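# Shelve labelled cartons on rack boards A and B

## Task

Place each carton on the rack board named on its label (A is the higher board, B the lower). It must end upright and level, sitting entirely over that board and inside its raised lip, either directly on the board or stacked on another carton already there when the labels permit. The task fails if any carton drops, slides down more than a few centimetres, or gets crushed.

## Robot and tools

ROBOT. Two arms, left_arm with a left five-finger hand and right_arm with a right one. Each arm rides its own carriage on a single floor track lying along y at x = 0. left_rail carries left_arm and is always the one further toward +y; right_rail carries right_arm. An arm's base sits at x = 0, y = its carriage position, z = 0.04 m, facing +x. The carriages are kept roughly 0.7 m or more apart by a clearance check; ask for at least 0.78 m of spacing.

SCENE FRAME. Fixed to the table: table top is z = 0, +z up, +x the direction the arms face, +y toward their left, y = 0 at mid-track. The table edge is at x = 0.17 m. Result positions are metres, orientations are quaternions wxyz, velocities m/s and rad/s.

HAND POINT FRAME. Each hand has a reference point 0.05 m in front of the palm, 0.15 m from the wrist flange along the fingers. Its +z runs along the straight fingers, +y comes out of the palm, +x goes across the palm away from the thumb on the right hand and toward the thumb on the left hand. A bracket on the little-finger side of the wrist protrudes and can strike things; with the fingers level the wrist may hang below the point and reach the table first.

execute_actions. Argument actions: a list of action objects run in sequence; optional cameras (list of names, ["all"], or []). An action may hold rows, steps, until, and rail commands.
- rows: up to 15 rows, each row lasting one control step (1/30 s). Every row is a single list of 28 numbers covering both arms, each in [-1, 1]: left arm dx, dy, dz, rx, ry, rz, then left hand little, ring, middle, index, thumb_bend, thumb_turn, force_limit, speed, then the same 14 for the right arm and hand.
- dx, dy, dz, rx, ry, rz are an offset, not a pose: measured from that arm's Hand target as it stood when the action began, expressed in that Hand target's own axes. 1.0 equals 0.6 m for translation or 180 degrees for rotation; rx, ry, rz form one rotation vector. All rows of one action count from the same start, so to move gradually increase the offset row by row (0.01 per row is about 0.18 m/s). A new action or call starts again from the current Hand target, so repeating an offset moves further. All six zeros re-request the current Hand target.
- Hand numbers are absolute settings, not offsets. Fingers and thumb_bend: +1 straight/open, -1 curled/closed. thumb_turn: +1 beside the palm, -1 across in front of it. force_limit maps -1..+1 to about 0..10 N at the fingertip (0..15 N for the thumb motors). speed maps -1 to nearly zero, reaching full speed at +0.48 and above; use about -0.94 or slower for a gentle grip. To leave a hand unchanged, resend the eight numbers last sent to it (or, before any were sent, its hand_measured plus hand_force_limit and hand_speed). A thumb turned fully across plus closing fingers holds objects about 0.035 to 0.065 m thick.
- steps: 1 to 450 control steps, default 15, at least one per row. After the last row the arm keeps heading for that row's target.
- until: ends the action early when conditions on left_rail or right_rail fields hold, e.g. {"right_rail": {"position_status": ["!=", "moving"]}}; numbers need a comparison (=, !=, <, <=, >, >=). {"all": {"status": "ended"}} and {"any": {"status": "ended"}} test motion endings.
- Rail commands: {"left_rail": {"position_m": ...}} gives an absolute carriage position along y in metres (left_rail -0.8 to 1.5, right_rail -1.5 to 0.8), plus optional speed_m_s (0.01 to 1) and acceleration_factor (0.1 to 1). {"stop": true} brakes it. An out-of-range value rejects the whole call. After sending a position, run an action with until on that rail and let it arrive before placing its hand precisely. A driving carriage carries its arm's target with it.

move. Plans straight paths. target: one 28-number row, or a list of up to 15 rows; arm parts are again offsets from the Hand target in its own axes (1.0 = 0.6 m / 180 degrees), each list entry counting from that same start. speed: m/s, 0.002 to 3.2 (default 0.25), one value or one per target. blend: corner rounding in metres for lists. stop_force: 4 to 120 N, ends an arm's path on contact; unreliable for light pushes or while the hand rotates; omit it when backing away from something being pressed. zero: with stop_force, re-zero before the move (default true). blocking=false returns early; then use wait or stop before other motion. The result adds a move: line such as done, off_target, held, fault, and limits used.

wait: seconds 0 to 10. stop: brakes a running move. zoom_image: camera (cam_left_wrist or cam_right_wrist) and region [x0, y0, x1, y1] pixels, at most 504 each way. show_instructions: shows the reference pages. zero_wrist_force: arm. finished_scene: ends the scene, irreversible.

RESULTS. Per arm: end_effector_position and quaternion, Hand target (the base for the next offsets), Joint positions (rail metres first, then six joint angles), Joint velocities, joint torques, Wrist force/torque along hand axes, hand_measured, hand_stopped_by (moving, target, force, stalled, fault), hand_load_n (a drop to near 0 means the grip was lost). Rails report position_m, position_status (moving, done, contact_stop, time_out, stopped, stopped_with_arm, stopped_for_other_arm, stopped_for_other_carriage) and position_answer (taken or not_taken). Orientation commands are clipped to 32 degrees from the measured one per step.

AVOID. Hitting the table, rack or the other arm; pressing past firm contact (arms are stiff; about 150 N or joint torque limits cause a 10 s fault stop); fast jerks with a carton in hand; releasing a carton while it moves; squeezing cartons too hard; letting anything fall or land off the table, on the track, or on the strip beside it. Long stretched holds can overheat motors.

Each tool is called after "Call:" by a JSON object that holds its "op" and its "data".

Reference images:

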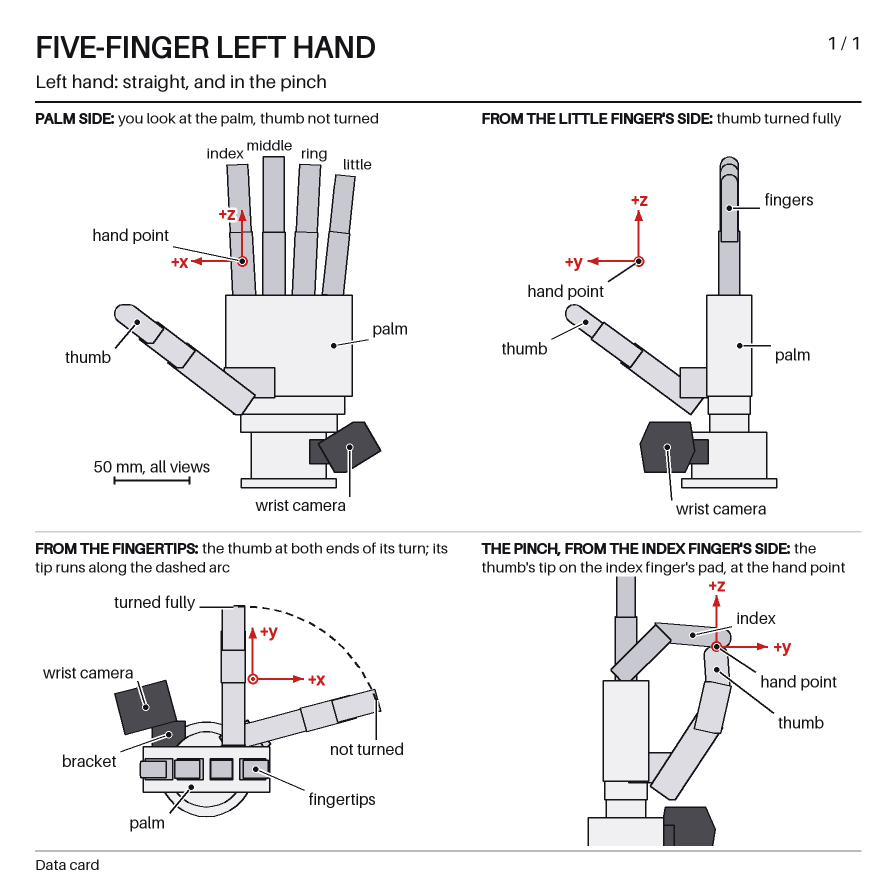

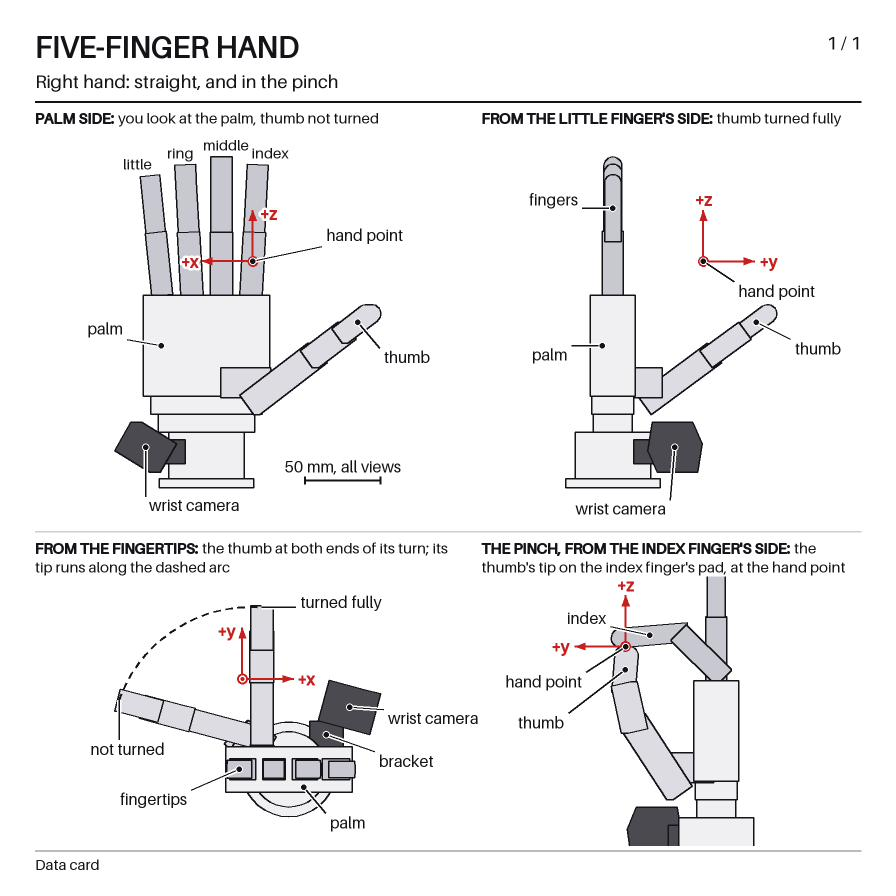

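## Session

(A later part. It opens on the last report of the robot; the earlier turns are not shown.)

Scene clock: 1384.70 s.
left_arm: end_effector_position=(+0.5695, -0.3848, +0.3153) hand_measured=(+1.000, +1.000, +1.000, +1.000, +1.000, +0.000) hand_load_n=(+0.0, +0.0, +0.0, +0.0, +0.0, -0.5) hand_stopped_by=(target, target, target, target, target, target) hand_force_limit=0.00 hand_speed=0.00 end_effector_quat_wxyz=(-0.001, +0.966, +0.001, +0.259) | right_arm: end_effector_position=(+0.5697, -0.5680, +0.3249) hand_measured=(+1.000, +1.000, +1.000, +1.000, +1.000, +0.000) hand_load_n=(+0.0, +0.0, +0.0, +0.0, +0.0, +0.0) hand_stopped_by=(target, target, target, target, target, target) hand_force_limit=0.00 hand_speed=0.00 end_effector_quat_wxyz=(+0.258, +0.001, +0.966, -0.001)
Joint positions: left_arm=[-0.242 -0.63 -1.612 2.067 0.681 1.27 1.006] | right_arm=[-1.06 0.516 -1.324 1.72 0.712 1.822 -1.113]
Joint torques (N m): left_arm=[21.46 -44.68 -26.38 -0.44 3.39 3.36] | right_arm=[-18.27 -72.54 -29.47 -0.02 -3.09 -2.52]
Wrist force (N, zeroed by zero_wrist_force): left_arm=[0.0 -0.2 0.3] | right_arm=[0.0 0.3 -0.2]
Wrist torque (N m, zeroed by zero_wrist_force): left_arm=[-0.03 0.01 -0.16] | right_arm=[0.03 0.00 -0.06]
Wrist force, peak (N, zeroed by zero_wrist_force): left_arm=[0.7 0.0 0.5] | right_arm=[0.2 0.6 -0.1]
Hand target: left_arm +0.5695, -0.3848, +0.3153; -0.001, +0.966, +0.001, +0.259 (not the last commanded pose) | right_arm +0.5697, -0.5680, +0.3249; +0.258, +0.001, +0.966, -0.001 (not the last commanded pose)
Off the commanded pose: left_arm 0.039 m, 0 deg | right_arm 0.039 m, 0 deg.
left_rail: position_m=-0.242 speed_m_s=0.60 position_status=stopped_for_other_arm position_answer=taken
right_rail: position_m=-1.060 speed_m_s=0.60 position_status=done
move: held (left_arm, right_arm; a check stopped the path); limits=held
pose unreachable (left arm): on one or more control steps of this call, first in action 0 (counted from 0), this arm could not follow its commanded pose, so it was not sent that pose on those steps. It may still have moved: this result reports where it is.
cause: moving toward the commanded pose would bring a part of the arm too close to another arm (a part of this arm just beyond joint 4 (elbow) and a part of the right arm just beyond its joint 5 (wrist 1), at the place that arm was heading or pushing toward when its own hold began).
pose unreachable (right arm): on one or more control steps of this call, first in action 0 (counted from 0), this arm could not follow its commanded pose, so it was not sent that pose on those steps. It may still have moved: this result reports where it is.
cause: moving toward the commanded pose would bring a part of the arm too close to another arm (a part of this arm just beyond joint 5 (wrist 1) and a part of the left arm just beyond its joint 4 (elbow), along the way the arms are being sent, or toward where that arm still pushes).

Call:
{"op": "move", "data": {"target": [[0,-0.05,0,0,0,0,1,1,1,1,1,0,0,0,0,-0.05,0,0,0,0,1,1,1,1,1,0,0,0],[0.109,-0.06,-0.322,0,0.2222,0,1,1,1,1,1,0,0,0,-0.1007,-0.06,-0.3075,0,-0.2222,0,1,1,1,1,1,0,0,0]], "speed": 0.25, "blend": [0.01,0]}}

Call:
{"op": "execute_actions", "data": {"actions": [{"left_rail":{"position_m":0.05},"steps":150,"until":{"left_rail":{"position_status":["!=","moving"]}}},{"right_rail":{"position_m":-0.766},"steps":150,"until":{"all":{"status":"ended"}}}]}}

Scene clock: 1495.57 s.
left_arm: end_effector_position=(+0.5296, -0.3491, +0.5154) hand_measured=(+1.000, +1.000, +1.000, +1.000, +1.000, +0.000) hand_load_n=(+0.0, +0.0, +0.0, +0.0, +0.0, -0.5) hand_stopped_by=(target, target, target, target, target, target) hand_force_limit=0.00 hand_speed=0.00 end_effector_quat_wxyz=(-0.001, +0.819, +0.000, +0.573) | right_arm: end_effector_position=(+0.5299, -0.6035, +0.5150) hand_measured=(+1.000, +1.000, +1.000, +1.000, +1.000, +0.000) hand_load_n=(+0.0, +0.0, +0.0, +0.0, +0.0, -0.5) hand_stopped_by=(target, target, target, target, target, target) hand_force_limit=0.00 hand_speed=0.00 end_effector_quat_wxyz=(+0.573, +0.000, +0.819, -0.001)
Joint positions: left_arm=[-0.242 -0.869 -2.08 2.209 0.387 0.769 1.186] | right_arm=[-1.06 0.604 -1.666 1.919 0.165 2.136 -1.339]
Joint torques (N m): left_arm=[-20.73 -12.04 -32.49 -2.45 -4.26 2.93] | right_arm=[15.67 -44.04 -35.27 -2.48 3.35 -2.32]
Wrist force (N, zeroed by zero_wrist_force): left_arm=[0.9 -1.1 1.3] | right_arm=[0.5 0.5 -0.6]
Wrist torque (N m, zeroed by zero_wrist_force): left_arm=[-0.32 -0.14 -0.12] | right_arm=[0.31 -0.05 0.00]
Wrist force, peak (N, zeroed by zero_wrist_force): left_arm=[1.6 -1.6 1.4] | right_arm=[-0.1 1.6 -0.1]
Hand target: left_arm +0.5296, -0.3491, +0.5154; -0.001, +0.819, +0.000, +0.573 | right_arm +0.5299, -0.6035, +0.5150; +0.573, +0.000, +0.819, -0.001
Off the commanded pose: left_arm 0.000 m, 0 deg | right_arm 0.000 m, 0 deg.
left_rail: position_m=-0.242 speed_m_s=0.60 position_status=stopped_for_other_arm position_answer=taken
right_rail: position_m=-1.060 speed_m_s=0.60 position_status=done
move: done

Scene clock: 1497.83 s.
left_arm: end_effector_position=(+0.5296, -0.0569, +0.5154) hand_measured=(+1.000, +1.000, +1.000, +1.000, +1.000, +0.000) hand_load_n=(+0.0, +0.0, +0.0, +0.0, +0.0, +0.0) hand_stopped_by=(target, target, target, target, target, target) hand_force_limit=0.00 hand_speed=0.00 end_effector_quat_wxyz=(-0.001, +0.819, +0.000, +0.573) | right_arm: end_effector_position=(+0.5299, -0.3095, +0.5150) hand_measured=(+1.000, +1.000, +1.000, +1.000, +1.000, +0.000) hand_load_n=(+0.0, +0.0, +0.0, +0.0, +0.0, -0.5) hand_stopped_by=(target, target, target, target, target, target) hand_force_limit=0.00 hand_speed=0.00 end_effector_quat_wxyz=(+0.573, +0.000, +0.819, -0.001)
Joint positions: left_arm=[0.05 -0.869 -2.08 2.209 0.387 0.768 1.186] | right_arm=[-0.766 0.604 -1.666 1.92 0.165 2.136 -1.339]
Joint torques (N m): left_arm=[10.7 11.87 -47.65 1.02 0.31 3.09] | right_arm=[7.91 -29.76 -49.77 0.47 -0.31 -1.88]
Wrist force (N, zeroed by zero_wrist_force): left_arm=[0.8 -0.9 1.5] | right_arm=[0.3 0.7 -0.6]
Wrist torque (N m, zeroed by zero_wrist_force): left_arm=[-0.29 -0.11 -0.14] | right_arm=[0.34 -0.03 -0.01]
Wrist force, peak (N, zeroed by zero_wrist_force): left_arm=[1.1 -3.0 1.5] | right_arm=[0.5 2.6 -0.7]
Hand target: left_arm +0.5296, -0.0569, +0.5154; -0.001, +0.819, +0.000, +0.573 | right_arm +0.5299, -0.3095, +0.5150; +0.573, +0.000, +0.819, -0.001
Off the commanded pose: left_arm 0.000 m, 0 deg | right_arm 0.000 m, 0 deg.
left_rail: position_m=0.050 speed_m_s=0.60 position_status=done
right_rail: position_m=-0.766 speed_m_s=0.60 position_status=done

Call:
{"op": "move", "data": {"target": [[0,0.4968,0,0,0,0,1,1,1,1,1,0,0,0,0,-0.4592,0,0,0,0,1,1,1,1,1,0,0,0],[-0.2616,0.4968,0.0952,0,0,0,1,1,1,1,1,0,0,0,0.2616,-0.4592,0.0952,0,0,0,1,1,1,1,1,0,0,0],[-0.2616,0.53,0.0952,0,0,0,1,1,1,1,1,0,0,0,0.2616,-0.4258,0.0952,0,0,0,1,1,1,1,1,0,0,0]], "speed": [0.3,0.2,0.08], "blend": [0.02,0.005,0], "cameras": ["all"]}}

Scene clock: 1507.30 s.
left_arm: end_effector_position=(+0.5300, -0.3746, +0.3479) hand_measured=(+1.000, +1.000, +1.000, +1.000, +1.000, +0.000) hand_load_n=(+0.0, +0.0, +0.0, +0.0, +0.0, -0.5) hand_stopped_by=(target, target, target, target, target, target) hand_force_limit=0.00 hand_speed=0.00 end_effector_quat_wxyz=(-0.001, +0.819, +0.000, +0.573) | right_arm: end_effector_position=(+0.5293, -0.5654, +0.3486) hand_measured=(+1.000, +1.000, +1.000, +1.000, +1.000, +0.000) hand_load_n=(+0.0, +0.0, +0.0, +0.0, +0.0, +0.0) hand_stopped_by=(target, target, target, target, target, target) hand_force_limit=0.00 hand_speed=0.00 end_effector_quat_wxyz=(+0.573, +0.000, +0.819, -0.001)
Joint positions: left_arm=[0.05 -1.331 -1.456 2.124 0.33 0.42 0.616] | right_arm=[-0.766 -0.129 -1.929 2.422 -0.141 1.453 -1.616]
Joint torques (N m): left_arm=[-19.46 -27.86 -40.58 4.69 -5.28 -3.2] | right_arm=[17.12 0.92 -49.09 -2.88 2.32 3.21]
Wrist force (N, zeroed by zero_wrist_force): left_arm=[1.3 -4.1 0.0] | right_arm=[0.5 0.1 -1.0]
Wrist torque (N m, zeroed by zero_wrist_force): left_arm=[-0.62 -0.30 0.25] | right_arm=[0.24 0.01 -0.16]
Wrist force, peak (N, zeroed by zero_wrist_force): left_arm=[1.5 -5.3 0.5] | right_arm=[0.5 2.0 -0.9]
Hand target: left_arm +0.5300, -0.3746, +0.3479; -0.001, +0.819, +0.000, +0.573 | right_arm +0.5293, -0.5654, +0.3486; +0.573, +0.000, +0.819, -0.001
Off the commanded pose: left_arm 0.000 m, 0 deg | right_arm 0.000 m, 0 deg.
left_rail: position_m=0.050 speed_m_s=0.60 position_status=done
right_rail: position_m=-0.766 speed_m_s=0.60 position_status=done
move: done
camera_calibration:
cam_left_wrist: T_world_to_cam=[[0.0800273, 0.976209, 0.201524, 0.25476], [-0.181916, -0.184473, 0.965855, -0.30501], [0.980052, -0.113955, 0.162825, -0.503584], [0, 0, 0, 1]] pos_world=[0.417664, -0.362351, 0.325251]
cam_right_wrist: T_world_to_cam=[[-0.0500918, 0.97783, -0.203322, 0.654935], [-0.153715, 0.193604, 0.968963, -0.144432], [0.986845, 0.0797908, 0.14061, -0.408762], [0, 0, 0, 1]] pos_world=[0.41399, -0.579837, 0.330587]

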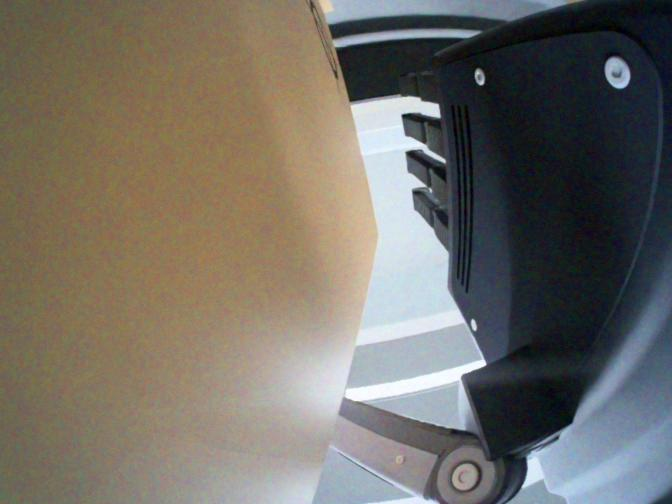

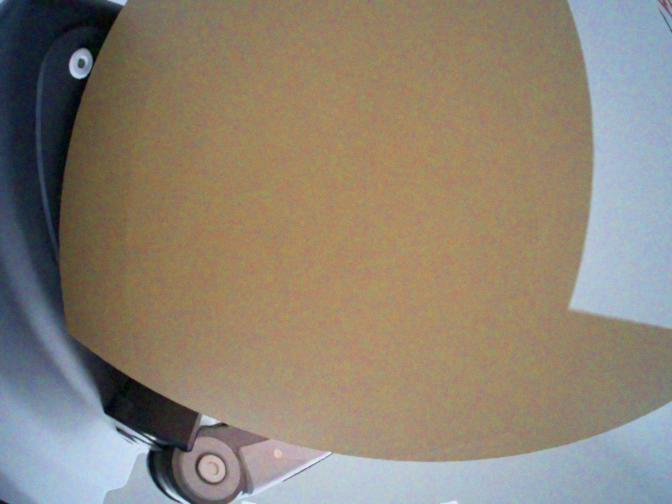

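Call:
{"op": "move", "data": {"target": [[0,-0.02,0,0,0,0,1,1,1,1,1,0,0,0,0,0,0,0,0,0,1,1,1,1,1,0,0,0],[-0.009,-0.02,-0.025,0,0,0,1,1,1,1,1,0,0,0,0.009,0,-0.025,0,0,0,1,1,1,1,1,0,0,0]], "speed": 0.05, "cameras": ["all"]}}

Scene clock: 1517.10 s.
left_arm: end_effector_position=(+0.5141, -0.3626, +0.3480) hand_measured=(+1.000, +1.000, +1.000, +1.000, +1.000, +0.000) hand_load_n=(+0.0, +0.0, +0.0, +0.0, +0.0, +0.0) hand_stopped_by=(target, target, target, target, target, target) hand_force_limit=0.00 hand_speed=0.00 end_effector_quat_wxyz=(-0.001, +0.819, +0.000, +0.573) | right_arm: end_effector_position=(+0.5133, -0.5653, +0.3486) hand_measured=(+1.000, +1.000, +1.000, +1.000, +1.000, +0.000) hand_load_n=(+0.0, +0.0, +0.0, +0.0, +0.0, -0.5) hand_stopped_by=(target, target, target, target, target, target) hand_force_limit=0.00 hand_speed=0.00 end_effector_quat_wxyz=(+0.573, +0.000, +0.819, -0.001)
Joint positions: left_arm=[0.05 -1.363 -1.474 2.158 0.376 0.403 0.549] | right_arm=[-0.766 -0.137 -1.967 2.443 -0.123 1.445 -1.619]
Joint torques (N m): left_arm=[-19.53 -25.25 -21.3 5.08 -5.5 -2.75] | right_arm=[-17.6 -15.95 -30.91 1.78 -3.06 -2.4]
Wrist force (N, zeroed by zero_wrist_force): left_arm=[1.1 -0.8 1.7] | right_arm=[0.2 -0.2 -1.3]
Wrist torque (N m, zeroed by zero_wrist_force): left_arm=[-0.40 -0.16 0.03] | right_arm=[0.22 0.09 -0.06]
Wrist force, peak (N, zeroed by zero_wrist_force): left_arm=[1.3 -4.6 0.1] | right_arm=[0.4 0.4 -1.5]
Hand target: left_arm +0.5141, -0.3627, +0.3480; -0.001, +0.819, +0.000, +0.573 | right_arm +0.5133, -0.5653, +0.3486; +0.573, +0.000, +0.819, -0.001
Off the commanded pose: left_arm 0.000 m, 0 deg | right_arm 0.000 m, 0 deg.
left_rail: position_m=0.050 speed_m_s=0.60 position_status=done
right_rail: position_m=-0.766 speed_m_s=0.60 position_status=done
move: done
camera_calibration:
cam_left_wrist: T_world_to_cam=[[0.0800076, 0.976211, 0.201521, 0.244405], [-0.182011, -0.184463, 0.965839, -0.305756], [0.980036, -0.113953, 0.162922, -0.486686], [0, 0, 0, 1]] pos_world=[0.401764, -0.350451, 0.325351]
cam_right_wrist: T_world_to_cam=[[-0.0500774, 0.977812, -0.203412, 0.654167], [-0.15372, 0.193695, 0.968944, -0.146927], [0.986845, 0.0797906, 0.140609, -0.392987], [0, 0, 0, 1]] pos_world=[0.39799, -0.579837, 0.330687]

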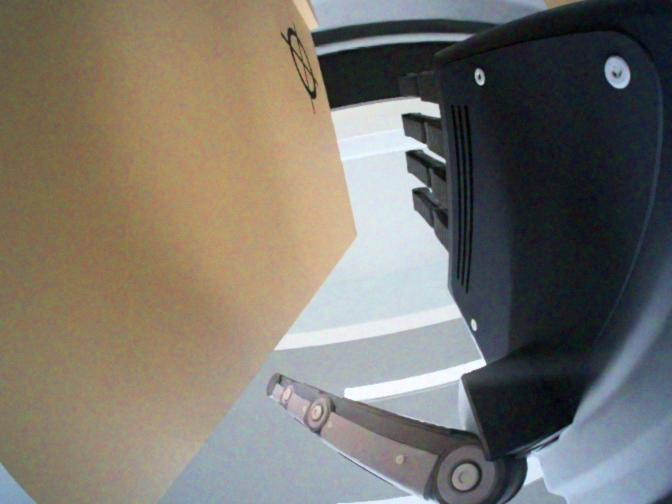

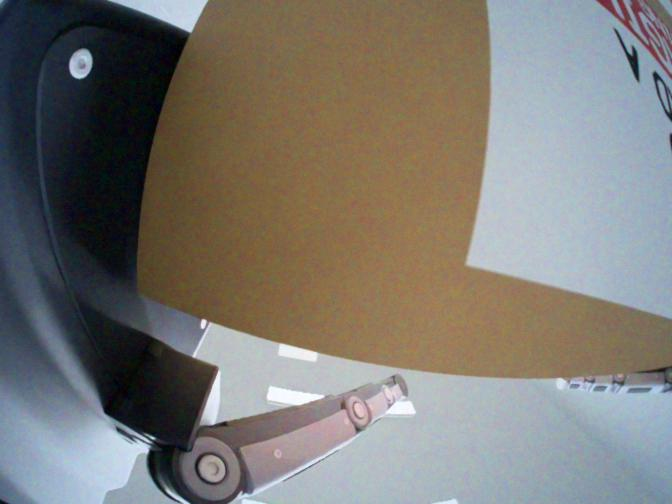

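Call:
{"op": "zero_wrist_force", "data": {"arm": "left_arm"}}

Call:
{"op": "zero_wrist_force", "data": {"arm": "right_arm"}}

Call:
{"op": "move", "data": {"target": [0,0.075,0,0,0,0,1,1,1,1,1,0,0,0,0,0.075,0,0,0,0,1,1,1,1,1,0,0,0], "speed": 0.01, "stop_force": 30}}

Wrist force sensor zeroed.

Wrist force sensor zeroed.

Scene clock: 1536.57 s.
left_arm: end_effector_position=(+0.5141, -0.3716, +0.3479) hand_measured=(+1.000, +1.000, +1.000, +1.000, +1.000, +0.000) hand_load_n=(+0.0, +0.0, +0.0, +0.0, +0.0, +0.0) hand_stopped_by=(target, target, target, target, target, target) hand_force_limit=0.00 hand_speed=0.00 end_effector_quat_wxyz=(-0.001, +0.819, +0.000, +0.573) | right_arm: end_effector_position=(+0.5134, -0.5565, +0.3486) hand_measured=(+1.000, +1.000, +1.000, +1.000, +1.000, +0.000) hand_load_n=(+0.0, +0.0, +0.0, +0.0, -0.5, +0.0) hand_stopped_by=(target, target, target, target, target, target) hand_force_limit=0.00 hand_speed=0.00 end_effector_quat_wxyz=(+0.573, +0.000, +0.819, -0.001)
Joint positions: left_arm=[0.05 -1.368 -1.46 2.144 0.385 0.401 0.538] | right_arm=[-0.766 -0.099 -1.955 2.437 -0.13 1.48 -1.606]
Joint torques (N m): left_arm=[10.01 -47.57 -35.07 -4.1 4.03 2.38] | right_arm=[-5.95 -18.79 -30.26 2.53 -7.66 -1.55]
Wrist force (N, zeroed by zero_wrist_force): left_arm=[0.9 -29.5 -3.6] | right_arm=[3.6 -25.4 7.1]
Wrist torque (N m, zeroed by zero_wrist_force): left_arm=[-2.73 -0.28 1.67] | right_arm=[-1.96 -0.64 -1.18]
Wrist force, peak (N, zeroed by zero_wrist_force): left_arm=[2.2 -36.9 -2.9] | right_arm=[3.5 -37.1 4.8]
Hand target: left_arm +0.5141, -0.3716, +0.3479; -0.001, +0.819, +0.000, +0.573 (not the last commanded pose) | right_arm +0.5134, -0.5565, +0.3486; +0.573, +0.000, +0.819, -0.001 (not the last commanded pose)
Off the commanded pose: left_arm 0.036 m, 0 deg | right_arm 0.036 m, 0 deg.
left_rail: position_m=0.050 speed_m_s=0.60 position_status=done
right_rail: position_m=-0.766 speed_m_s=0.60 position_status=done
move: contact (left_arm, right_arm)

Call:
{"op": "move", "data": {"target": [[0,-0.06,0,0,0,0,1,1,1,1,1,0,0,0,0,-0.06,0,0,0,0,1,1,1,1,1,0,0,0],[0.5483,-0.06,-0.1995,0,0,0,1,1,1,1,1,0,0,0,-0.313,-0.06,-0.114,0,0,0,1,1,1,1,1,0,0,0]], "speed": 0.25, "blend": [0.01,0]}}

Call:
{"op": "execute_actions", "data": {"actions": [{"left_rail":{"position_m":1.0},"steps":200,"until":{"left_rail":{"position_status":["!=","moving"]}}}]}}

Scene clock: 1653.23 s.
left_arm: end_effector_position=(+0.5142, -0.3362, +0.6980) hand_measured=(+1.000, +1.000, +1.000, +1.000, +1.000, +0.000) hand_load_n=(+0.0, +0.0, +0.0, +0.0, -0.5, +0.0) hand_stopped_by=(target, target, target, target, target, target) hand_force_limit=0.00 hand_speed=0.00 end_effector_quat_wxyz=(-0.001, +0.819, +0.000, +0.573) | right_arm: end_effector_position=(+0.5134, -0.5920, +0.5485) hand_measured=(+1.000, +1.000, +1.000, +1.000, +1.000, +0.000) hand_load_n=(+0.0, +0.0, +0.0, +0.0, +0.0, +0.0) hand_stopped_by=(target, target, target, target, target, target) hand_force_limit=0.00 hand_speed=0.00 end_effector_quat_wxyz=(+0.573, +0.000, +0.819, -0.001)
Joint positions: left_arm=[0.05 -1.348 -1.725 1.732 1.024 0.411 0.581] | right_arm=[-0.766 -0.255 -2.109 2.15 0.32 1.335 -1.661]
Joint torques (N m): left_arm=[-20.14 -14.42 -47.87 4.98 2.12 -3.12] | right_arm=[-17.51 5.86 -54.53 2.09 -3.05 -2.32]
Wrist force (N, zeroed by zero_wrist_force): left_arm=[0.1 0.3 0.0] | right_arm=[0.6 -0.6 -0.4]
Wrist torque (N m, zeroed by zero_wrist_force): left_arm=[0.18 -0.02 0.06] | right_arm=[-0.06 -0.11 0.04]
Wrist force, peak (N, zeroed by zero_wrist_force): left_arm=[0.9 -30.0 -3.6] | right_arm=[3.6 -25.5 7.1]
Hand target: left_arm +0.5142, -0.3363, +0.6981; -0.001, +0.819, +0.000, +0.573 | right_arm +0.5135, -0.5920, +0.5486; +0.573, +0.000, +0.819, -0.001
Off the commanded pose: left_arm 0.000 m, 0 deg | right_arm 0.000 m, 0 deg.
left_rail: position_m=0.050 speed_m_s=0.60 position_status=done
right_rail: position_m=-0.766 speed_m_s=0.60 position_status=done
move: done

Scene clock: 1653.50 s.
left_arm: end_effector_position=(+0.5142, -0.3363, +0.6981) hand_measured=(+1.000, +1.000, +1.000, +1.000, +1.000, +0.000) hand_load_n=(+0.0, +0.0, +0.0, +0.0, +0.0, +0.0) hand_stopped_by=(target, target, target, target, target, target) hand_force_limit=0.00 hand_speed=0.00 end_effector_quat_wxyz=(-0.001, +0.819, +0.000, +0.573) | right_arm: end_effector_position=(+0.5134, -0.5920, +0.5486) hand_measured=(+1.000, +1.000, +1.000, +1.000, +1.000, +0.000) hand_load_n=(+0.0, +0.0, +0.0, +0.0, +0.0, +0.0) hand_stopped_by=(target, target, target, target, target, target) hand_force_limit=0.00 hand_speed=0.00 end_effector_quat_wxyz=(+0.573, +0.000, +0.819, -0.001)
Joint positions: left_arm=[0.05 -1.348 -1.725 1.732 1.024 0.411 0.581] | right_arm=[-0.766 -0.255 -2.109 2.15 0.32 1.335 -1.661]
Joint torques (N m): left_arm=[-19.82 -14.34 -47.25 5.14 2.12 -2.92] | right_arm=[-18.53 8.83 -53.54 1.95 -3.47 -2.58]
Wrist force (N, zeroed by zero_wrist_force): left_arm=[-0.1 0.4 -0.1] | right_arm=[0.6 -0.5 -0.4]
Wrist torque (N m, zeroed by zero_wrist_force): left_arm=[0.19 0.01 0.05] | right_arm=[-0.04 -0.11 0.04]
Wrist force, peak (N, zeroed by zero_wrist_force): left_arm=[0.5 0.5 0.0] | right_arm=[0.7 -0.7 -0.2]
Hand target: left_arm +0.5142, -0.3363, +0.6981; -0.001, +0.819, +0.000, +0.573 | right_arm +0.5135, -0.5920, +0.5486; +0.573, +0.000, +0.819, -0.001
Off the commanded pose: left_arm 0.000 m, 0 deg | right_arm 0.000 m, 0 deg.
left_rail: position_m=0.050 speed_m_s=0.60 position_status=stopped_for_other_arm position_answer=taken
right_rail: position_m=-0.766 speed_m_s=0.60 position_status=done

Call:
{"op": "move", "data": {"target": [0,-0.05,0,0,0,0,1,1,1,1,1,0,0,0,0,-0.2,0,0,0,0,1,1,1,1,1,0,0,0], "speed": 0.25}}

Call:
{"op": "execute_actions", "data": {"actions": [{"left_rail":{"position_m":1.0},"steps":200,"until":{"left_rail":{"position_status":["!=","moving"]}}}]}}

Scene clock: 1660.10 s.
left_arm: end_effector_position=(+0.5142, -0.3063, +0.6981) hand_measured=(+1.000, +1.000, +1.000, +1.000, +1.000, +0.000) hand_load_n=(+0.0, +0.0, +0.0, +0.0, +0.0, -0.5) hand_stopped_by=(target, target, target, target, target, target) hand_force_limit=0.00 hand_speed=0.00 end_effector_quat_wxyz=(-0.001, +0.819, +0.000, +0.573) | right_arm: end_effector_position=(+0.5132, -0.7120, +0.5488) hand_measured=(+1.000, +1.000, +1.000, +1.000, +1.000, +0.000) hand_load_n=(+0.0, +0.0, +0.0, +0.0, +0.0, +0.0) hand_stopped_by=(target, target, target, target, target, target) hand_force_limit=0.00 hand_speed=0.00 end_effector_quat_wxyz=(+0.573, +0.000, +0.819, -0.001)
Joint positions: left_arm=[0.05 -1.329 -1.772 1.763 1.003 0.421 0.621] | right_arm=[-0.766 -0.786 -2.149 2.176 0.448 0.846 -1.902]
Joint torques (N m): left_arm=[20.14 -34.37 -31.12 -0.44 2.31 3.29] | right_arm=[-11.6 15.53 -53.58 3.12 -4.12 -2.67]
Wrist force (N, zeroed by zero_wrist_force): left_arm=[0.7 -0.1 0.1] | right_arm=[0.9 -0.7 0.2]
Wrist torque (N m, zeroed by zero_wrist_force): left_arm=[0.08 -0.12 -0.12] | right_arm=[-0.16 -0.14 0.04]
Wrist force, peak (N, zeroed by zero_wrist_force): left_arm=[1.1 0.0 -0.1] | right_arm=[1.0 -1.5 0.8]
Hand target: left_arm +0.5142, -0.3063, +0.6981; -0.001, +0.819, +0.000, +0.573 | right_arm +0.5132, -0.7120, +0.5488; +0.573, +0.000, +0.819, -0.001
Off the commanded pose: left_arm 0.000 m, 0 deg | right_arm 0.000 m, 0 deg.
left_rail: position_m=0.050 speed_m_s=0.60 position_status=stopped_for_other_arm position_answer=taken
right_rail: position_m=-0.766 speed_m_s=0.60 position_status=done
move: done

Scene clock: 1660.37 s.
left_arm: end_effector_position=(+0.5142, -0.3063, +0.6981) hand_measured=(+1.000, +1.000, +1.000, +1.000, +1.000, +0.000) hand_load_n=(+0.0, +0.0, +0.0, +0.0, +0.0, +0.0) hand_stopped_by=(target, target, target, target, target, target) hand_force_limit=0.00 hand_speed=0.00 end_effector_quat_wxyz=(-0.001, +0.819, +0.000, +0.573) | right_arm: end_effector_position=(+0.5132, -0.7120, +0.5488) hand_measured=(+1.000, +1.000, +1.000, +1.000, +1.000, +0.000) hand_load_n=(+0.0, +0.0, +0.0, +0.0, +0.0, -0.5) hand_stopped_by=(target, target, target, target, target, target) hand_force_limit=0.00 hand_speed=0.00 end_effector_quat_wxyz=(+0.573, +0.000, +0.819, -0.001)
Joint positions: left_arm=[0.05 -1.329 -1.772 1.763 1.003 0.421 0.621] | right_arm=[-0.766 -0.787 -2.149 2.176 0.449 0.846 -1.903]
Joint torques (N m): left_arm=[19.76 -35.44 -31.4 -0.51 2.3 3.19] | right_arm=[-18.57 19.49 -52.02 2.61 -3.63 -2.53]
Wrist force (N, zeroed by zero_wrist_force): left_arm=[0.4 -0.2 -0.2] | right_arm=[0.9 -0.7 0.0]
Wrist torque (N m, zeroed by zero_wrist_force): left_arm=[0.09 -0.08 -0.14] | right_arm=[-0.14 -0.13 0.04]
Wrist force, peak (N, zeroed by zero_wrist_force): left_arm=[0.8 0.1 -0.3] | right_arm=[1.0 -0.6 0.1]
Hand target: left_arm +0.5142, -0.3063, +0.6981; -0.001, +0.819, +0.000, +0.573 | right_arm +0.5132, -0.7120, +0.5488; +0.573, +0.000, +0.819, -0.001
Off the commanded pose: left_arm 0.000 m, 0 deg | right_arm 0.000 m, 0 deg.
left_rail: position_m=0.050 speed_m_s=0.60 position_status=stopped_for_other_arm position_answer=taken
right_rail: position_m=-0.766 speed_m_s=0.60 position_status=done

Call:
{"op": "execute_actions", "data": {"actions": [{"right_rail":{"position_m":-1.0},"steps":200,"until":{"right_rail":{"position_status":["!=","moving"]}}},{"left_rail":{"position_m":1.0},"steps":200,"until":{"left_rail":{"position_status":["!=","moving"]}}}]}}

Scene clock: 1667.83 s.
left_arm: end_effector_position=(+0.5142, -0.3063, +0.6981) hand_measured=(+1.000, +1.000, +1.000, +1.000, +1.000, +0.000) hand_load_n=(+0.0, +0.0, +0.0, +0.0, +0.0, -0.5) hand_stopped_by=(target, target, target, target, target, target) hand_force_limit=0.00 hand_speed=0.00 end_effector_quat_wxyz=(-0.001, +0.819, +0.000, +0.573) | right_arm: end_effector_position=(+0.5132, -0.7120, +0.5488) hand_measured=(+1.000, +1.000, +1.000, +1.000, +1.000, +0.000) hand_load_n=(+0.0, +0.0, +0.0, +0.0, +0.0, +0.0) hand_stopped_by=(target, target, target, target, target, target) hand_force_limit=0.00 hand_speed=0.00 end_effector_quat_wxyz=(+0.573, +0.000, +0.819, -0.001)
Joint positions: left_arm=[0.05 -1.329 -1.772 1.763 1.003 0.421 0.621] | right_arm=[-0.766 -0.787 -2.149 2.176 0.449 0.846 -1.903]
Joint torques (N m): left_arm=[20.36 -34.93 -30.87 -0.49 2.23 3.22] | right_arm=[-16.51 18.33 -52.54 3.22 -3.59 -2.52]
Wrist force (N, zeroed by zero_wrist_force): left_arm=[0.8 0.0 0.1] | right_arm=[0.6 -0.6 0.1]
Wrist torque (N m, zeroed by zero_wrist_force): left_arm=[0.09 -0.13 -0.12] | right_arm=[-0.14 -0.10 0.02]
Wrist force, peak (N, zeroed by zero_wrist_force): left_arm=[1.0 0.2 0.1] | right_arm=[1.1 -0.8 0.2]
Hand target: left_arm +0.5142, -0.3063, +0.6981; -0.001, +0.819, +0.000, +0.573 | right_arm +0.5132, -0.7120, +0.5488; +0.573, +0.000, +0.819, -0.001
Off the commanded pose: left_arm 0.000 m, 0 deg | right_arm 0.000 m, 0 deg.
left_rail: position_m=0.050 speed_m_s=0.60 position_status=stopped_for_other_arm position_answer=taken
right_rail: position_m=-0.766 speed_m_s=0.60 position_status=stopped_for_other_arm position_answer=taken

Call:
{"op": "move", "data": {"target": [0,-0.42,0,0,0,0,1,1,1,1,1,0,0,0,-0.147,0,0.1595,0,0,0,1,1,1,1,1,0,0,0], "speed": 0.25}}

Call:
{"op": "execute_actions", "data": {"actions": [{"left_rail":{"position_m":1.0},"steps":200,"until":{"left_rail":{"position_status":["!=","moving"]}}}]}}

Scene clock: 1674.17 s.
left_arm: end_effector_position=(+0.5137, -0.0543, +0.6986) hand_measured=(+1.000, +1.000, +1.000, +1.000, +1.000, +0.000) hand_load_n=(+0.0, +0.0, +0.0, +0.0, +0.0, -0.5) hand_stopped_by=(target, target, target, target, target, target) hand_force_limit=0.00 hand_speed=0.00 end_effector_quat_wxyz=(-0.001, +0.819, +0.000, +0.573) | right_arm: end_effector_position=(+0.6333, -0.7122, +0.5988) hand_measured=(+1.000, +1.000, +1.000, +1.000, +1.000, +0.000) hand_load_n=(+0.0, +0.0, +0.0, +0.0, -0.5, -0.5) hand_stopped_by=(target, target, target, target, target, target) hand_force_limit=0.00 hand_speed=0.00 end_effector_quat_wxyz=(+0.573, +0.000, +0.819, -0.001)
Joint positions: left_arm=[0.05 -0.924 -2.102 1.9 0.747 0.721 1.145] | right_arm=[-0.766 -0.503 -1.897 1.947 0.344 1.104 -1.758]
Joint torques (N m): left_arm=[17.9 -11.15 -47.86 -2.1 3.19 3.14] | right_arm=[16.77 -1.29 -52.92 -2.04 1.84 2.66]
Wrist force (N, zeroed by zero_wrist_force): left_arm=[0.0 0.0 -0.4] | right_arm=[0.7 0.3 0.2]
Wrist torque (N m, zeroed by zero_wrist_force): left_arm=[0.08 -0.04 -0.08] | right_arm=[0.11 -0.17 -0.11]
Wrist force, peak (N, zeroed by zero_wrist_force): left_arm=[0.1 -1.4 -0.2] | right_arm=[1.4 -0.9 -0.1]
Hand target: left_arm +0.5137, -0.0542, +0.6986; -0.001, +0.819, +0.000, +0.573 | right_arm +0.6334, -0.7122, +0.5988; +0.573, +0.000, +0.819, -0.001
Off the commanded pose: left_arm 0.000 m, 0 deg | right_arm 0.000 m, 0 deg.
left_rail: position_m=0.050 speed_m_s=0.60 position_status=stopped_for_other_arm position_answer=taken
right_rail: position_m=-0.766 speed_m_s=0.60 position_status=stopped_for_other_arm position_answer=taken
move: done

Scene clock: 1676.50 s.
left_arm: end_effector_position=(+0.5137, +0.8957, +0.6986) hand_measured=(+1.000, +1.000, +1.000, +1.000, +1.000, +0.000) hand_load_n=(+0.0, +0.0, +0.0, +0.0, +0.0, +0.0) hand_stopped_by=(target, target, target, target, target, target) hand_force_limit=0.00 hand_speed=0.00 end_effector_quat_wxyz=(-0.001, +0.819, +0.000, +0.573) | right_arm: end_effector_position=(+0.6334, -0.7122, +0.5988) hand_measured=(+1.000, +1.000, +1.000, +1.000, +1.000, +0.000) hand_load_n=(+0.0, +0.0, +0.0, -0.5, +0.0, +0.0) hand_stopped_by=(target, target, target, target, target, target) hand_force_limit=0.00 hand_speed=0.00 end_effector_quat_wxyz=(+0.573, +0.000, +0.819, -0.001)
Joint positions: left_arm=[1 -0.924 -2.102 1.9 0.747 0.721 1.145] | right_arm=[-0.766 -0.503 -1.897 1.947 0.344 1.104 -1.758]
Joint torques (N m): left_arm=[-8.5 10.15 -40.82 -0.8 2.66 3.42] | right_arm=[16.92 -5.16 -53.63 -2.8 2.3 2.78]
Wrist force (N, zeroed by zero_wrist_force): left_arm=[0.0 -0.1 -0.1] | right_arm=[1.1 0.6 0.2]
Wrist torque (N m, zeroed by zero_wrist_force): left_arm=[0.05 -0.03 -0.07] | right_arm=[0.14 -0.22 -0.09]
Wrist force, peak (N, zeroed by zero_wrist_force): left_arm=[0.1 2.8 -0.2] | right_arm=[1.3 0.3 0.2]
Hand target: left_arm +0.5137, +0.8957, +0.6986; -0.001, +0.819, +0.000, +0.573 | right_arm +0.6334, -0.7122, +0.5988; +0.573, +0.000, +0.819, -0.001
Off the commanded pose: left_arm 0.000 m, 0 deg | right_arm 0.000 m, 0 deg.
left_rail: position_m=1.000 speed_m_s=0.60 position_status=done
right_rail: position_m=-0.766 speed_m_s=0.60 position_status=stopped_for_other_arm position_answer=taken

Call:
{"op": "move", "data": {"target": [-0.295,-0.0738,-0.0057,0,-0.3889,0,1,1,1,1,1,0,0,0,0,0,0,0,0,0,1,1,1,1,1,0,0,0], "speed": 0.4}}

Call:
{"op": "move", "data": {"target": [-0.0073,-0.2035,0,0,0,-0.7278,1,1,1,1,1,0,0,0,0,0,0,0,0,0,1,1,1,1,1,0,0,0], "speed": 0.4}}

Scene clock: 1703.10 s.
left_arm: end_effector_position=(+0.4498, +0.9402, +0.5336) hand_measured=(+1.000, +1.000, +1.000, +1.000, +1.000, +0.000) hand_load_n=(+0.0, +0.0, +0.0, +0.0, +0.0, +0.0) hand_stopped_by=(target, target, target, target, target, target) hand_force_limit=0.00 hand_speed=0.00 end_effector_quat_wxyz=(-0.001, +1.000, +0.001, +0.000) | right_arm: end_effector_position=(+0.6334, -0.7122, +0.5988) hand_measured=(+1.000, +1.000, +1.000, +1.000, +1.000, +0.000) hand_load_n=(+0.0, +0.0, +0.0, +0.0, +0.0, +0.0) hand_stopped_by=(target, target, target, target, target, target) hand_force_limit=0.00 hand_speed=0.00 end_effector_quat_wxyz=(+0.573, +0.000, +0.819, -0.001)
Joint positions: left_arm=[1 -0.429 -1.685 1.735 1.522 1.569 1.14] | right_arm=[-0.766 -0.503 -1.897 1.947 0.344 1.104 -1.758]
Joint torques (N m): left_arm=[19.5 -16.94 -29.87 6.21 3.94 3.07] | right_arm=[14.22 -2.33 -53.76 -2.53 2.08 2.65]
Wrist force (N, zeroed by zero_wrist_force): left_arm=[-2.5 0.3 -2.2] | right_arm=[0.8 0.2 0.5]
Wrist torque (N m, zeroed by zero_wrist_force): left_arm=[0.28 0.31 -0.34] | right_arm=[0.07 -0.20 -0.11]
Wrist force, peak (N, zeroed by zero_wrist_force): left_arm=[-2.5 0.1 -2.2] | right_arm=[1.4 0.3 0.0]
Hand target: left_arm +0.4498, +0.9402, +0.5336; -0.001, +1.000, +0.001, +0.000 | right_arm +0.6334, -0.7122, +0.5988; +0.573, +0.000, +0.819, -0.001
Off the commanded pose: left_arm 0.000 m, 0 deg | right_arm 0.000 m, 0 deg.
left_rail: position_m=1.000 speed_m_s=0.60 position_status=done
right_rail: position_m=-0.766 speed_m_s=0.60 position_status=stopped_for_other_arm position_answer=taken
move: done

Scene clock: 1706.70 s.
left_arm: end_effector_position=(+0.4452, +1.0623, +0.5338) hand_measured=(+1.000, +1.000, +1.000, +1.000, +1.000, +0.000) hand_load_n=(+0.0, +0.0, +0.0, +0.5, +0.0, +0.0) hand_stopped_by=(target, target, target, target, target, target) hand_force_limit=0.00 hand_speed=0.00 end_effector_quat_wxyz=(-0.001, +0.414, +0.910, +0.001) | right_arm: end_effector_position=(+0.6334, -0.7122, +0.5988) hand_measured=(+1.000, +1.000, +1.000, +1.000, +1.000, +0.000) hand_load_n=(+0.0, -0.5, +0.0, +0.0, +0.0, -0.5) hand_stopped_by=(target, target, target, target, target, target) hand_force_limit=0.00 hand_speed=0.00 end_effector_quat_wxyz=(+0.573, +0.000, +0.819, -0.001)
Joint positions: left_arm=[1 -0.43 -1.683 1.733 1.522 1.569 -1.147] | right_arm=[-0.766 -0.503 -1.897 1.947 0.344 1.104 -1.758]
Joint torques (N m): left_arm=[20.58 -15.4 -46.25 0.64 -3.86 -3] | right_arm=[15.04 -2.7 -52.75 -2.84 2.44 2.93]
Wrist force (N, zeroed by zero_wrist_force): left_arm=[-2.6 0.2 -2.1] | right_arm=[0.9 0.3 0.4]
Wrist torque (N m, zeroed by zero_wrist_force): left_arm=[0.32 0.33 -0.18] | right_arm=[0.09 -0.19 -0.10]
Wrist force, peak (N, zeroed by zero_wrist_force): left_arm=[-2.5 0.0 -2.6] | right_arm=[1.3 0.5 0.6]
Hand target: left_arm +0.4452, +1.0623, +0.5338; -0.001, +0.414, +0.910, +0.001 | right_arm +0.6334, -0.7122, +0.5988; +0.573, +0.000, +0.819, -0.001
Off the commanded pose: left_arm 0.000 m, 0 deg | right_arm 0.000 m, 0 deg.
left_rail: position_m=1.000 speed_m_s=0.60 position_status=done
right_rail: position_m=-0.766 speed_m_s=0.60 position_status=stopped_for_other_arm position_answer=taken
move: done

Call:
{"op": "move", "data": {"target": [[0.0857,0.1887,-0.1155,-0.1518,0.0688,0,1,1,1,1,1,0,0,0,0,0,0,0,0,0,1,1,1,1,1,0,0,0],[0.1357,0.2997,-0.3190,-0.3037,0.1377,0,1,1,1,1,1,0,0,0,0,0,0,0,0,0,1,1,1,1,1,0,0,0]], "speed": 0.4, "blend": [0.02,0]}}

Scene clock: 1727.90 s.
left_arm: end_effector_position=(+0.5272, +1.2415, +0.7255) hand_measured=(+1.000, +1.000, +1.000, +1.000, +1.000, +0.000) hand_load_n=(+0.0, +0.0, +0.0, +0.5, +0.0, +0.0) hand_stopped_by=(target, target, target, target, target, target) hand_force_limit=0.00 hand_speed=0.00 end_effector_quat_wxyz=(+0.000, +0.358, +0.788, +0.501) | right_arm: end_effector_position=(+0.6334, -0.7122, +0.5988) hand_measured=(+1.000, +1.000, +1.000, +1.000, +1.000, +0.000) hand_load_n=(+0.0, +0.0, +0.0, +0.0, +0.0, +0.0) hand_stopped_by=(target, target, target, target, target, target) hand_force_limit=0.00 hand_speed=0.00 end_effector_quat_wxyz=(+0.573, +0.000, +0.819, -0.001)
Joint positions: left_arm=[1 -0.43 -1.683 1.736 1.524 0.522 -1.151] | right_arm=[-0.766 -0.503 -1.897 1.947 0.344 1.104 -1.758]
Joint torques (N m): left_arm=[20.23 -16.91 -45.76 0.63 -5.91 3.06] | right_arm=[14.08 -1.41 -53.02 -2.52 1.94 2.78]
Wrist force (N, zeroed by zero_wrist_force): left_arm=[-0.6 2.4 -0.5] | right_arm=[0.9 0.1 0.5]
Wrist torque (N m, zeroed by zero_wrist_force): left_arm=[0.42 0.05 -0.12] | right_arm=[0.06 -0.20 -0.10]
Wrist force, peak (N, zeroed by zero_wrist_force): left_arm=[-3.1 0.6 -2.2] | right_arm=[1.1 0.5 0.8]
Hand target: left_arm +0.5273, +1.2415, +0.7255; +0.000, +0.358, +0.788, +0.501 | right_arm +0.6334, -0.7122, +0.5988; +0.573, +0.000, +0.819, -0.001
Off the commanded pose: left_arm 0.000 m, 0 deg | right_arm 0.000 m, 0 deg.
left_rail: position_m=1.000 speed_m_s=0.60 position_status=done
right_rail: position_m=-0.766 speed_m_s=0.60 position_status=stopped_for_other_arm position_answer=taken
move: done

Call:
{"op": "move", "data": {"target": [[0.0857,0.1887,-0.1155,-0.1518,0.0688,0,1,1,1,1,1,0,0,0,0,0,0,0,0,0,1,1,1,1,1,0,0,0],[0.1357,0.2997,-0.3190,-0.3037,0.1377,0,1,1,1,1,1,0,0,0,0,0,0,0,0,0,1,1,1,1,1,0,0,0]], "speed": 0.5, "blend": [0.03,0]}}

Scene clock: 1734.93 s.
left_arm: end_effector_position=(+0.4996, +1.1799, +0.9919) hand_measured=(+1.000, +1.000, +1.000, +1.000, +1.000, +0.000) hand_load_n=(+0.0, +0.0, +0.0, +0.0, +0.5, +0.0) hand_stopped_by=(target, target, target, target, target, target) hand_force_limit=0.00 hand_speed=0.00 end_effector_quat_wxyz=(+0.001, +0.207, +0.454, +0.867) | right_arm: end_effector_position=(+0.6334, -0.7122, +0.5988) hand_measured=(+1.000, +1.000, +1.000, +1.000, +1.000, +0.000) hand_load_n=(+0.0, +0.0, +0.0, +0.0, +0.0, +0.0) hand_stopped_by=(target, target, target, target, target, target) hand_force_limit=0.00 hand_speed=0.00 end_effector_quat_wxyz=(+0.573, +0.000, +0.819, -0.001)
Joint positions: left_arm=[1 -0.429 -1.682 1.735 1.517 -0.526 -1.143] | right_arm=[-0.766 -0.503 -1.897 1.947 0.344 1.104 -1.758]
Joint torques (N m): left_arm=[19.61 -18.56 -46.38 6.32 -5.69 3.07] | right_arm=[15.99 -3.72 -54.11 -2.43 2.34 2.52]
Wrist force (N, zeroed by zero_wrist_force): left_arm=[-1.2 2.4 2.5] | right_arm=[1.0 0.5 0.3]
Wrist torque (N m, zeroed by zero_wrist_force): left_arm=[0.13 -0.01 -0.20] | right_arm=[0.14 -0.21 -0.09]
Wrist force, peak (N, zeroed by zero_wrist_force): left_arm=[-1.1 3.4 2.8] | right_arm=[1.4 0.3 0.3]
Hand target: left_arm +0.4996, +1.1798, +0.9920; +0.001, +0.207, +0.454, +0.867 | right_arm +0.6334, -0.7122, +0.5988; +0.573, +0.000, +0.819, -0.001
Off the commanded pose: left_arm 0.000 m, 0 deg | right_arm 0.000 m, 0 deg.
left_rail: position_m=1.000 speed_m_s=0.60 position_status=done
right_rail: position_m=-0.766 speed_m_s=0.60 position_status=stopped_for_other_arm position_answer=taken
move: done

Call:
{"op": "move", "data": {"target": [[0.0857,0.1887,-0.1155,-0.1518,0.0688,0,1,1,1,1,1,0,0,0,0,0,0,0,0,0,1,1,1,1,1,0,0,0],[0.1357,0.2997,-0.3190,-0.3037,0.1377,0,1,1,1,1,1,0,0,0,0,0,0,0,0,0,1,1,1,1,1,0,0,0]], "speed": 0.5, "blend": [0.03,0]}}

Call:
{"op": "move", "data": {"target": [[-0.466,0,-0.2808,0,-0.4167,0,1,1,1,1,1,0,0,0,0,0,0,0,0,0,1,1,1,1,1,0,0,0],[-0.3155,0,-0.8038,0,-0.8333,0,1,1,1,1,1,0,0,0,0,0,0,0,0,0,1,1,1,1,1,0,0,0]], "speed": 0.5, "blend": [0.05,0], "cameras": ["cam_left_wrist"]}}

Scene clock: 1756.57 s.
left_arm: end_effector_position=(+0.3901, +0.9390, +1.0666) hand_measured=(+1.000, +1.000, +1.000, +1.000, +1.000, +0.000) hand_load_n=(+0.0, +0.0, +0.0, +0.0, +0.0, +0.0) hand_stopped_by=(target, target, target, target, target, target) hand_force_limit=0.00 hand_speed=0.00 end_effector_quat_wxyz=(+0.001, +0.000, -0.001, +1.000) | right_arm: end_effector_position=(+0.6334, -0.7122, +0.5988) hand_measured=(+1.000, +1.000, +1.000, +1.000, +1.000, +0.000) hand_load_n=(-0.5, +0.0, +0.0, +0.0, +0.0, +0.0) hand_stopped_by=(target, target, target, target, target, target) hand_force_limit=0.00 hand_speed=0.00 end_effector_quat_wxyz=(+0.573, +0.000, +0.819, -0.001)
Joint positions: left_arm=[1 -0.427 -1.681 1.734 1.519 -1.573 -1.146] | right_arm=[-0.766 -0.503 -1.897 1.947 0.344 1.104 -1.758]
Joint torques (N m): left_arm=[-18.36 -41.89 -46.71 6.28 -3.66 3.23] | right_arm=[14.07 -3.69 -52.35 -2.17 2.22 2.33]
Wrist force (N, zeroed by zero_wrist_force): left_arm=[-3.3 0.2 4.2] | right_arm=[0.9 0.3 0.3]
Wrist torque (N m, zeroed by zero_wrist_force): left_arm=[-0.26 0.17 -0.52] | right_arm=[0.10 -0.20 -0.10]
Wrist force, peak (N, zeroed by zero_wrist_force): left_arm=[-3.5 0.1 4.4] | right_arm=[1.3 0.3 0.3]
Hand target: left_arm +0.3900, +0.9390, +1.0666; +0.001, +0.000, -0.001, +1.000 | right_arm +0.6334, -0.7122, +0.5988; +0.573, +0.000, +0.819, -0.001
Off the commanded pose: left_arm 0.000 m, 0 deg | right_arm 0.000 m, 0 deg.
left_rail: position_m=1.000 speed_m_s=0.60 position_status=done
right_rail: position_m=-0.766 speed_m_s=0.60 position_status=stopped_for_other_arm position_answer=taken
move: done

Scene clock: 1759.97 s.
left_arm: end_effector_position=(+0.5794, +0.9400, +0.5844) hand_measured=(+1.000, +1.000, +1.000, +1.000, +1.000, +0.000) hand_load_n=(+0.0, +0.0, +0.0, +0.0, +0.0, +0.0) hand_stopped_by=(target, target, target, target, target, target) hand_force_limit=0.00 hand_speed=0.00 end_effector_quat_wxyz=(-0.001, +0.966, -0.001, +0.259) | right_arm: end_effector_position=(+0.6334, -0.7122, +0.5988) hand_measured=(+1.000, +1.000, +1.000, +1.000, +1.000, +0.000) hand_load_n=(+0.0, +0.0, +0.0, +0.0, +0.0, +0.0) hand_stopped_by=(target, target, target, target, target, target) hand_force_limit=0.00 hand_speed=0.00 end_effector_quat_wxyz=(+0.573, +0.000, +0.819, -0.001)
Joint positions: left_arm=[1 -0.429 -2.076 2.097 4.208 -1.36 -1.945] | right_arm=[-0.766 -0.503 -1.897 1.947 0.344 1.104 -1.758]
Joint torques (N m): left_arm=[20.04 6.77 -54.03 -2.44 -3.44 3.23] | right_arm=[17.04 -2.16 -52.64 -2.36 2.39 2.25]
Wrist force (N, zeroed by zero_wrist_force): left_arm=[-1.1 0.1 -2.2] | right_arm=[1.0 0.0 0.5]
Wrist torque (N m, zeroed by zero_wrist_force): left_arm=[0.32 0.15 -0.15] | right_arm=[0.03 -0.22 -0.10]
Wrist force, peak (N, zeroed by zero_wrist_force): left_arm=[-3.1 0.4 4.8] | right_arm=[1.3 0.2 0.4]
Hand target: left_arm +0.5794, +0.9400, +0.5844; -0.001, +0.966, -0.001, +0.259 | right_arm +0.6334, -0.7122, +0.5988; +0.573, +0.000, +0.819, -0.001
Off the commanded pose: left_arm 0.000 m, 0 deg | right_arm 0.000 m, 0 deg.
left_rail: position_m=1.000 speed_m_s=0.60 position_status=done
right_rail: position_m=-0.766 speed_m_s=0.60 position_status=stopped_for_other_arm position_answer=taken
move: done
camera_calibration:
cam_left_wrist: T_world_to_cam=[[0.19296, 0.975701, 0.103795, -1.08804], [0.480246, -0.18616, 0.857151, -0.600515], [0.855646, -0.115548, -0.504498, 0.0228238], [0, 0, 0, 1]] pos_world=[0.478815, 0.952452, 0.639181]
Images, in order (width x height): cam_left_wrist 672x504.

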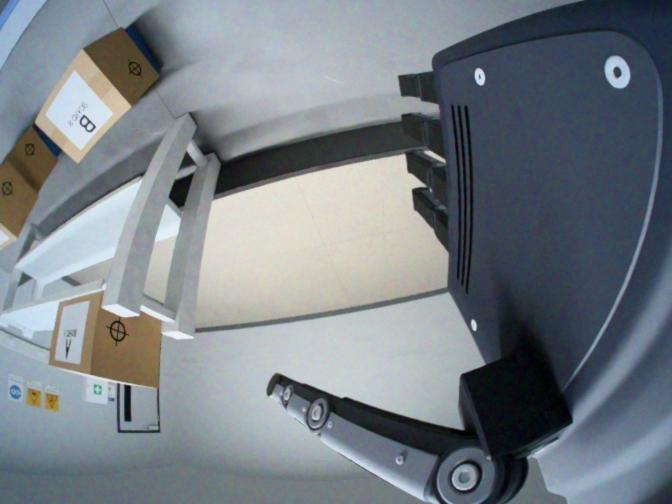

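Call:
{"op": "zoom_image", "data": {"camera": "cam_left_wrist", "region": [0, 20, 230, 400]}}

Scaled by 1.326 from the camera's 672x504 image, which has a finer 960x720 frame.

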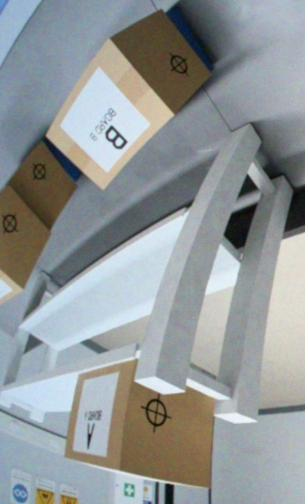

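Call:
{"op": "execute_actions", "data": {"actions": [{"right_rail":{"position_m":-0.918},"steps":150,"until":{"right_rail":{"position_status":["!=","moving"]}}},{"left_rail":{"position_m":-0.0975},"steps":200,"until":{"left_rail":{"position_status":["!=","moving"]}}}]}}

Scene clock: 1773.60 s.
left_arm: end_effector_position=(+0.5794, -0.1575, +0.5844) hand_measured=(+1.000, +1.000, +1.000, +1.000, +1.000, +0.000) hand_load_n=(+0.0, +0.0, +0.5, +0.0, -0.5, +0.0) hand_stopped_by=(target, target, target, target, target, target) hand_force_limit=0.00 hand_speed=0.00 end_effector_quat_wxyz=(-0.001, +0.966, -0.001, +0.259) | right_arm: end_effector_position=(+0.6334, -0.8642, +0.5989) hand_measured=(+1.000, +1.000, +1.000, +1.000, +1.000, +0.000) hand_load_n=(+0.0, +0.0, +0.0, +0.0, +0.0, +0.0) hand_stopped_by=(target, target, target, target, target, target) hand_force_limit=0.00 hand_speed=0.00 end_effector_quat_wxyz=(+0.573, +0.000, +0.819, -0.001)
Joint positions: left_arm=[-0.097 -0.429 -2.075 2.097 4.208 -1.36 -1.945] | right_arm=[-0.918 -0.503 -1.897 1.947 0.344 1.104 -1.758]
Joint torques (N m): left_arm=[-11.5 -2.92 -46.23 -3.89 -1.4 3.19] | right_arm=[-16.58 -30.79 -49.76 1.75 -2.89 2.65]
Wrist force (N, zeroed by zero_wrist_force): left_arm=[-1.2 0.1 -2.2] | right_arm=[0.8 0.4 0.3]
Wrist torque (N m, zeroed by zero_wrist_force): left_arm=[0.32 0.15 -0.17] | right_arm=[0.11 -0.17 -0.11]
Wrist force, peak (N, zeroed by zero_wrist_force): left_arm=[-1.3 2.5 -2.0] | right_arm=[1.0 3.0 0.3]
Hand target: left_arm +0.5794, -0.1575, +0.5844; -0.001, +0.966, -0.001, +0.259 | right_arm +0.6334, -0.8642, +0.5988; +0.573, +0.000, +0.819, -0.001
Off the commanded pose: left_arm 0.000 m, 0 deg | right_arm 0.000 m, 0 deg.
left_rail: position_m=-0.097 position_m_goal=-0.098 speed_m_s=0.60 position_status=done
right_rail: position_m=-0.918 speed_m_s=0.60 position_status=done

Call:
{"op": "move", "data": {"target": [[-0.0136,0.3375,-0.0078,0,0,0,1,1,1,1,1,0,0,0,0.0595,0.4733,-0.0908,0,0.2222,0,1,1,1,1,1,0,0,0],[-0.2372,0.3375,0.3795,0,0,0,1,1,1,1,1,0,0,0,0.4793,0.4733,0.062,0,0.2222,0,1,1,1,1,1,0,0,0],[-0.2372,0.3575,0.3795,0,0,0,1,1,1,1,1,0,0,0,0.4793,0.4987,0.062,0,0.2222,0,1,1,1,1,1,0,0,0]], "speed": [0.3,0.2,0.08], "blend": [0.02,0.003,0], "cameras": ["all"]}}

Scene clock: 1788.67 s.
left_arm: end_effector_position=(+0.5696, -0.3711, +0.3154) hand_measured=(+1.000, +1.000, +1.000, +1.000, +1.000, +0.000) hand_load_n=(+0.0, +0.0, +0.0, +0.0, +0.0, +0.0) hand_stopped_by=(target, target, target, target, target, target) hand_force_limit=0.00 hand_speed=0.00 end_effector_quat_wxyz=(-0.001, +0.966, -0.001, +0.259) | right_arm: end_effector_position=(+0.5702, -0.5655, +0.3153) hand_measured=(+1.000, +1.000, +1.000, +1.000, +1.000, +0.000) hand_load_n=(+0.0, +0.0, +0.0, +0.0, +0.0, +0.0) hand_stopped_by=(target, target, target, target, target, target) hand_force_limit=0.00 hand_speed=0.00 end_effector_quat_wxyz=(+0.258, +0.001, +0.966, -0.001)
Joint positions: left_arm=[-0.098 -0.868 -1.828 2.43 3.755 -1.178 -2.364] | right_arm=[-0.918 0.268 -1.474 1.909 0.629 1.706 -1.337]
Joint torques (N m): left_arm=[-20.48 -6.7 -47.7 -7.48 4.85 -2.91] | right_arm=[18.48 -37.67 -46.96 0.25 3 2.35]
Wrist force (N, zeroed by zero_wrist_force): left_arm=[-2.1 0.6 -1.7] | right_arm=[0.5 0.0 1.7]
Wrist torque (N m, zeroed by zero_wrist_force): left_arm=[0.30 0.29 -0.16] | right_arm=[-0.08 -0.23 -0.11]
Wrist force, peak (N, zeroed by zero_wrist_force): left_arm=[-0.9 1.8 -2.6] | right_arm=[0.6 -0.2 2.6]
Hand target: left_arm +0.5696, -0.3712, +0.3154; -0.001, +0.966, -0.001, +0.259 | right_arm +0.5703, -0.5654, +0.3153; +0.258, +0.001, +0.966, -0.001
Off the commanded pose: left_arm 0.000 m, 0 deg | right_arm 0.000 m, 0 deg.
left_rail: position_m=-0.098 speed_m_s=0.60 position_status=done
right_rail: position_m=-0.918 speed_m_s=0.60 position_status=done
move: done
camera_calibration:
cam_left_wrist: T_world_to_cam=[[0.193042, 0.975681, 0.103839, 0.220948], [0.480493, -0.186274, 0.856988, -0.609406], [0.855489, -0.115541, -0.504766, -0.255821], [0, 0, 0, 1]] pos_world=[0.469015, -0.358648, 0.370181]
cam_right_wrist: T_world_to_cam=[[-0.16721, 0.978215, -0.12303, 0.692066], [0.505331, 0.192183, 0.841253, -0.442254], [0.84657, 0.0784947, -0.526457, -0.154903], [0, 0, 0, 1]] pos_world=[0.470341, -0.579837, 0.375642]

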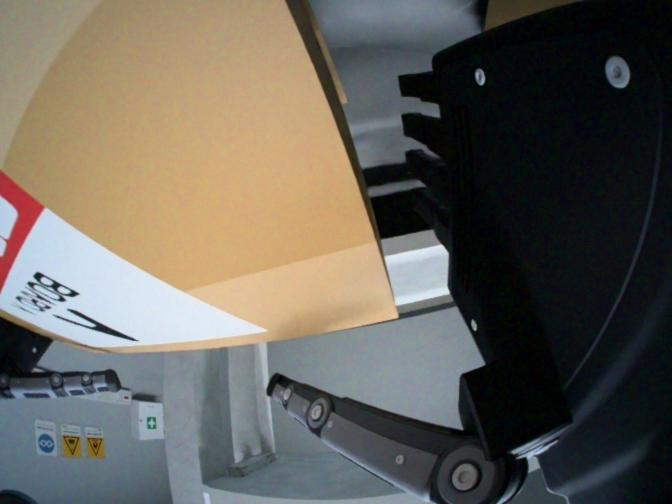

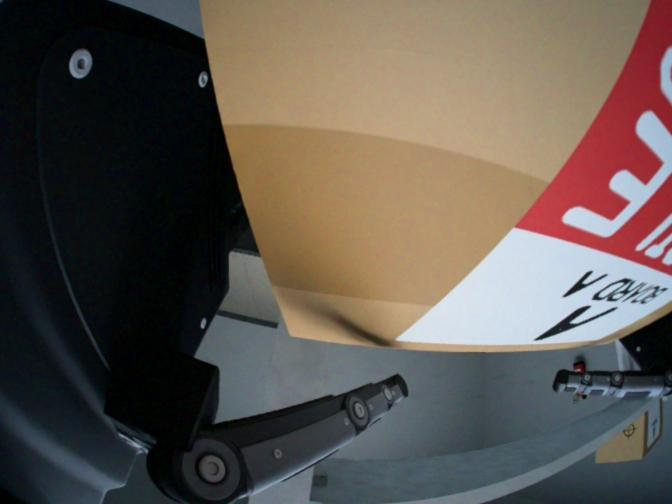

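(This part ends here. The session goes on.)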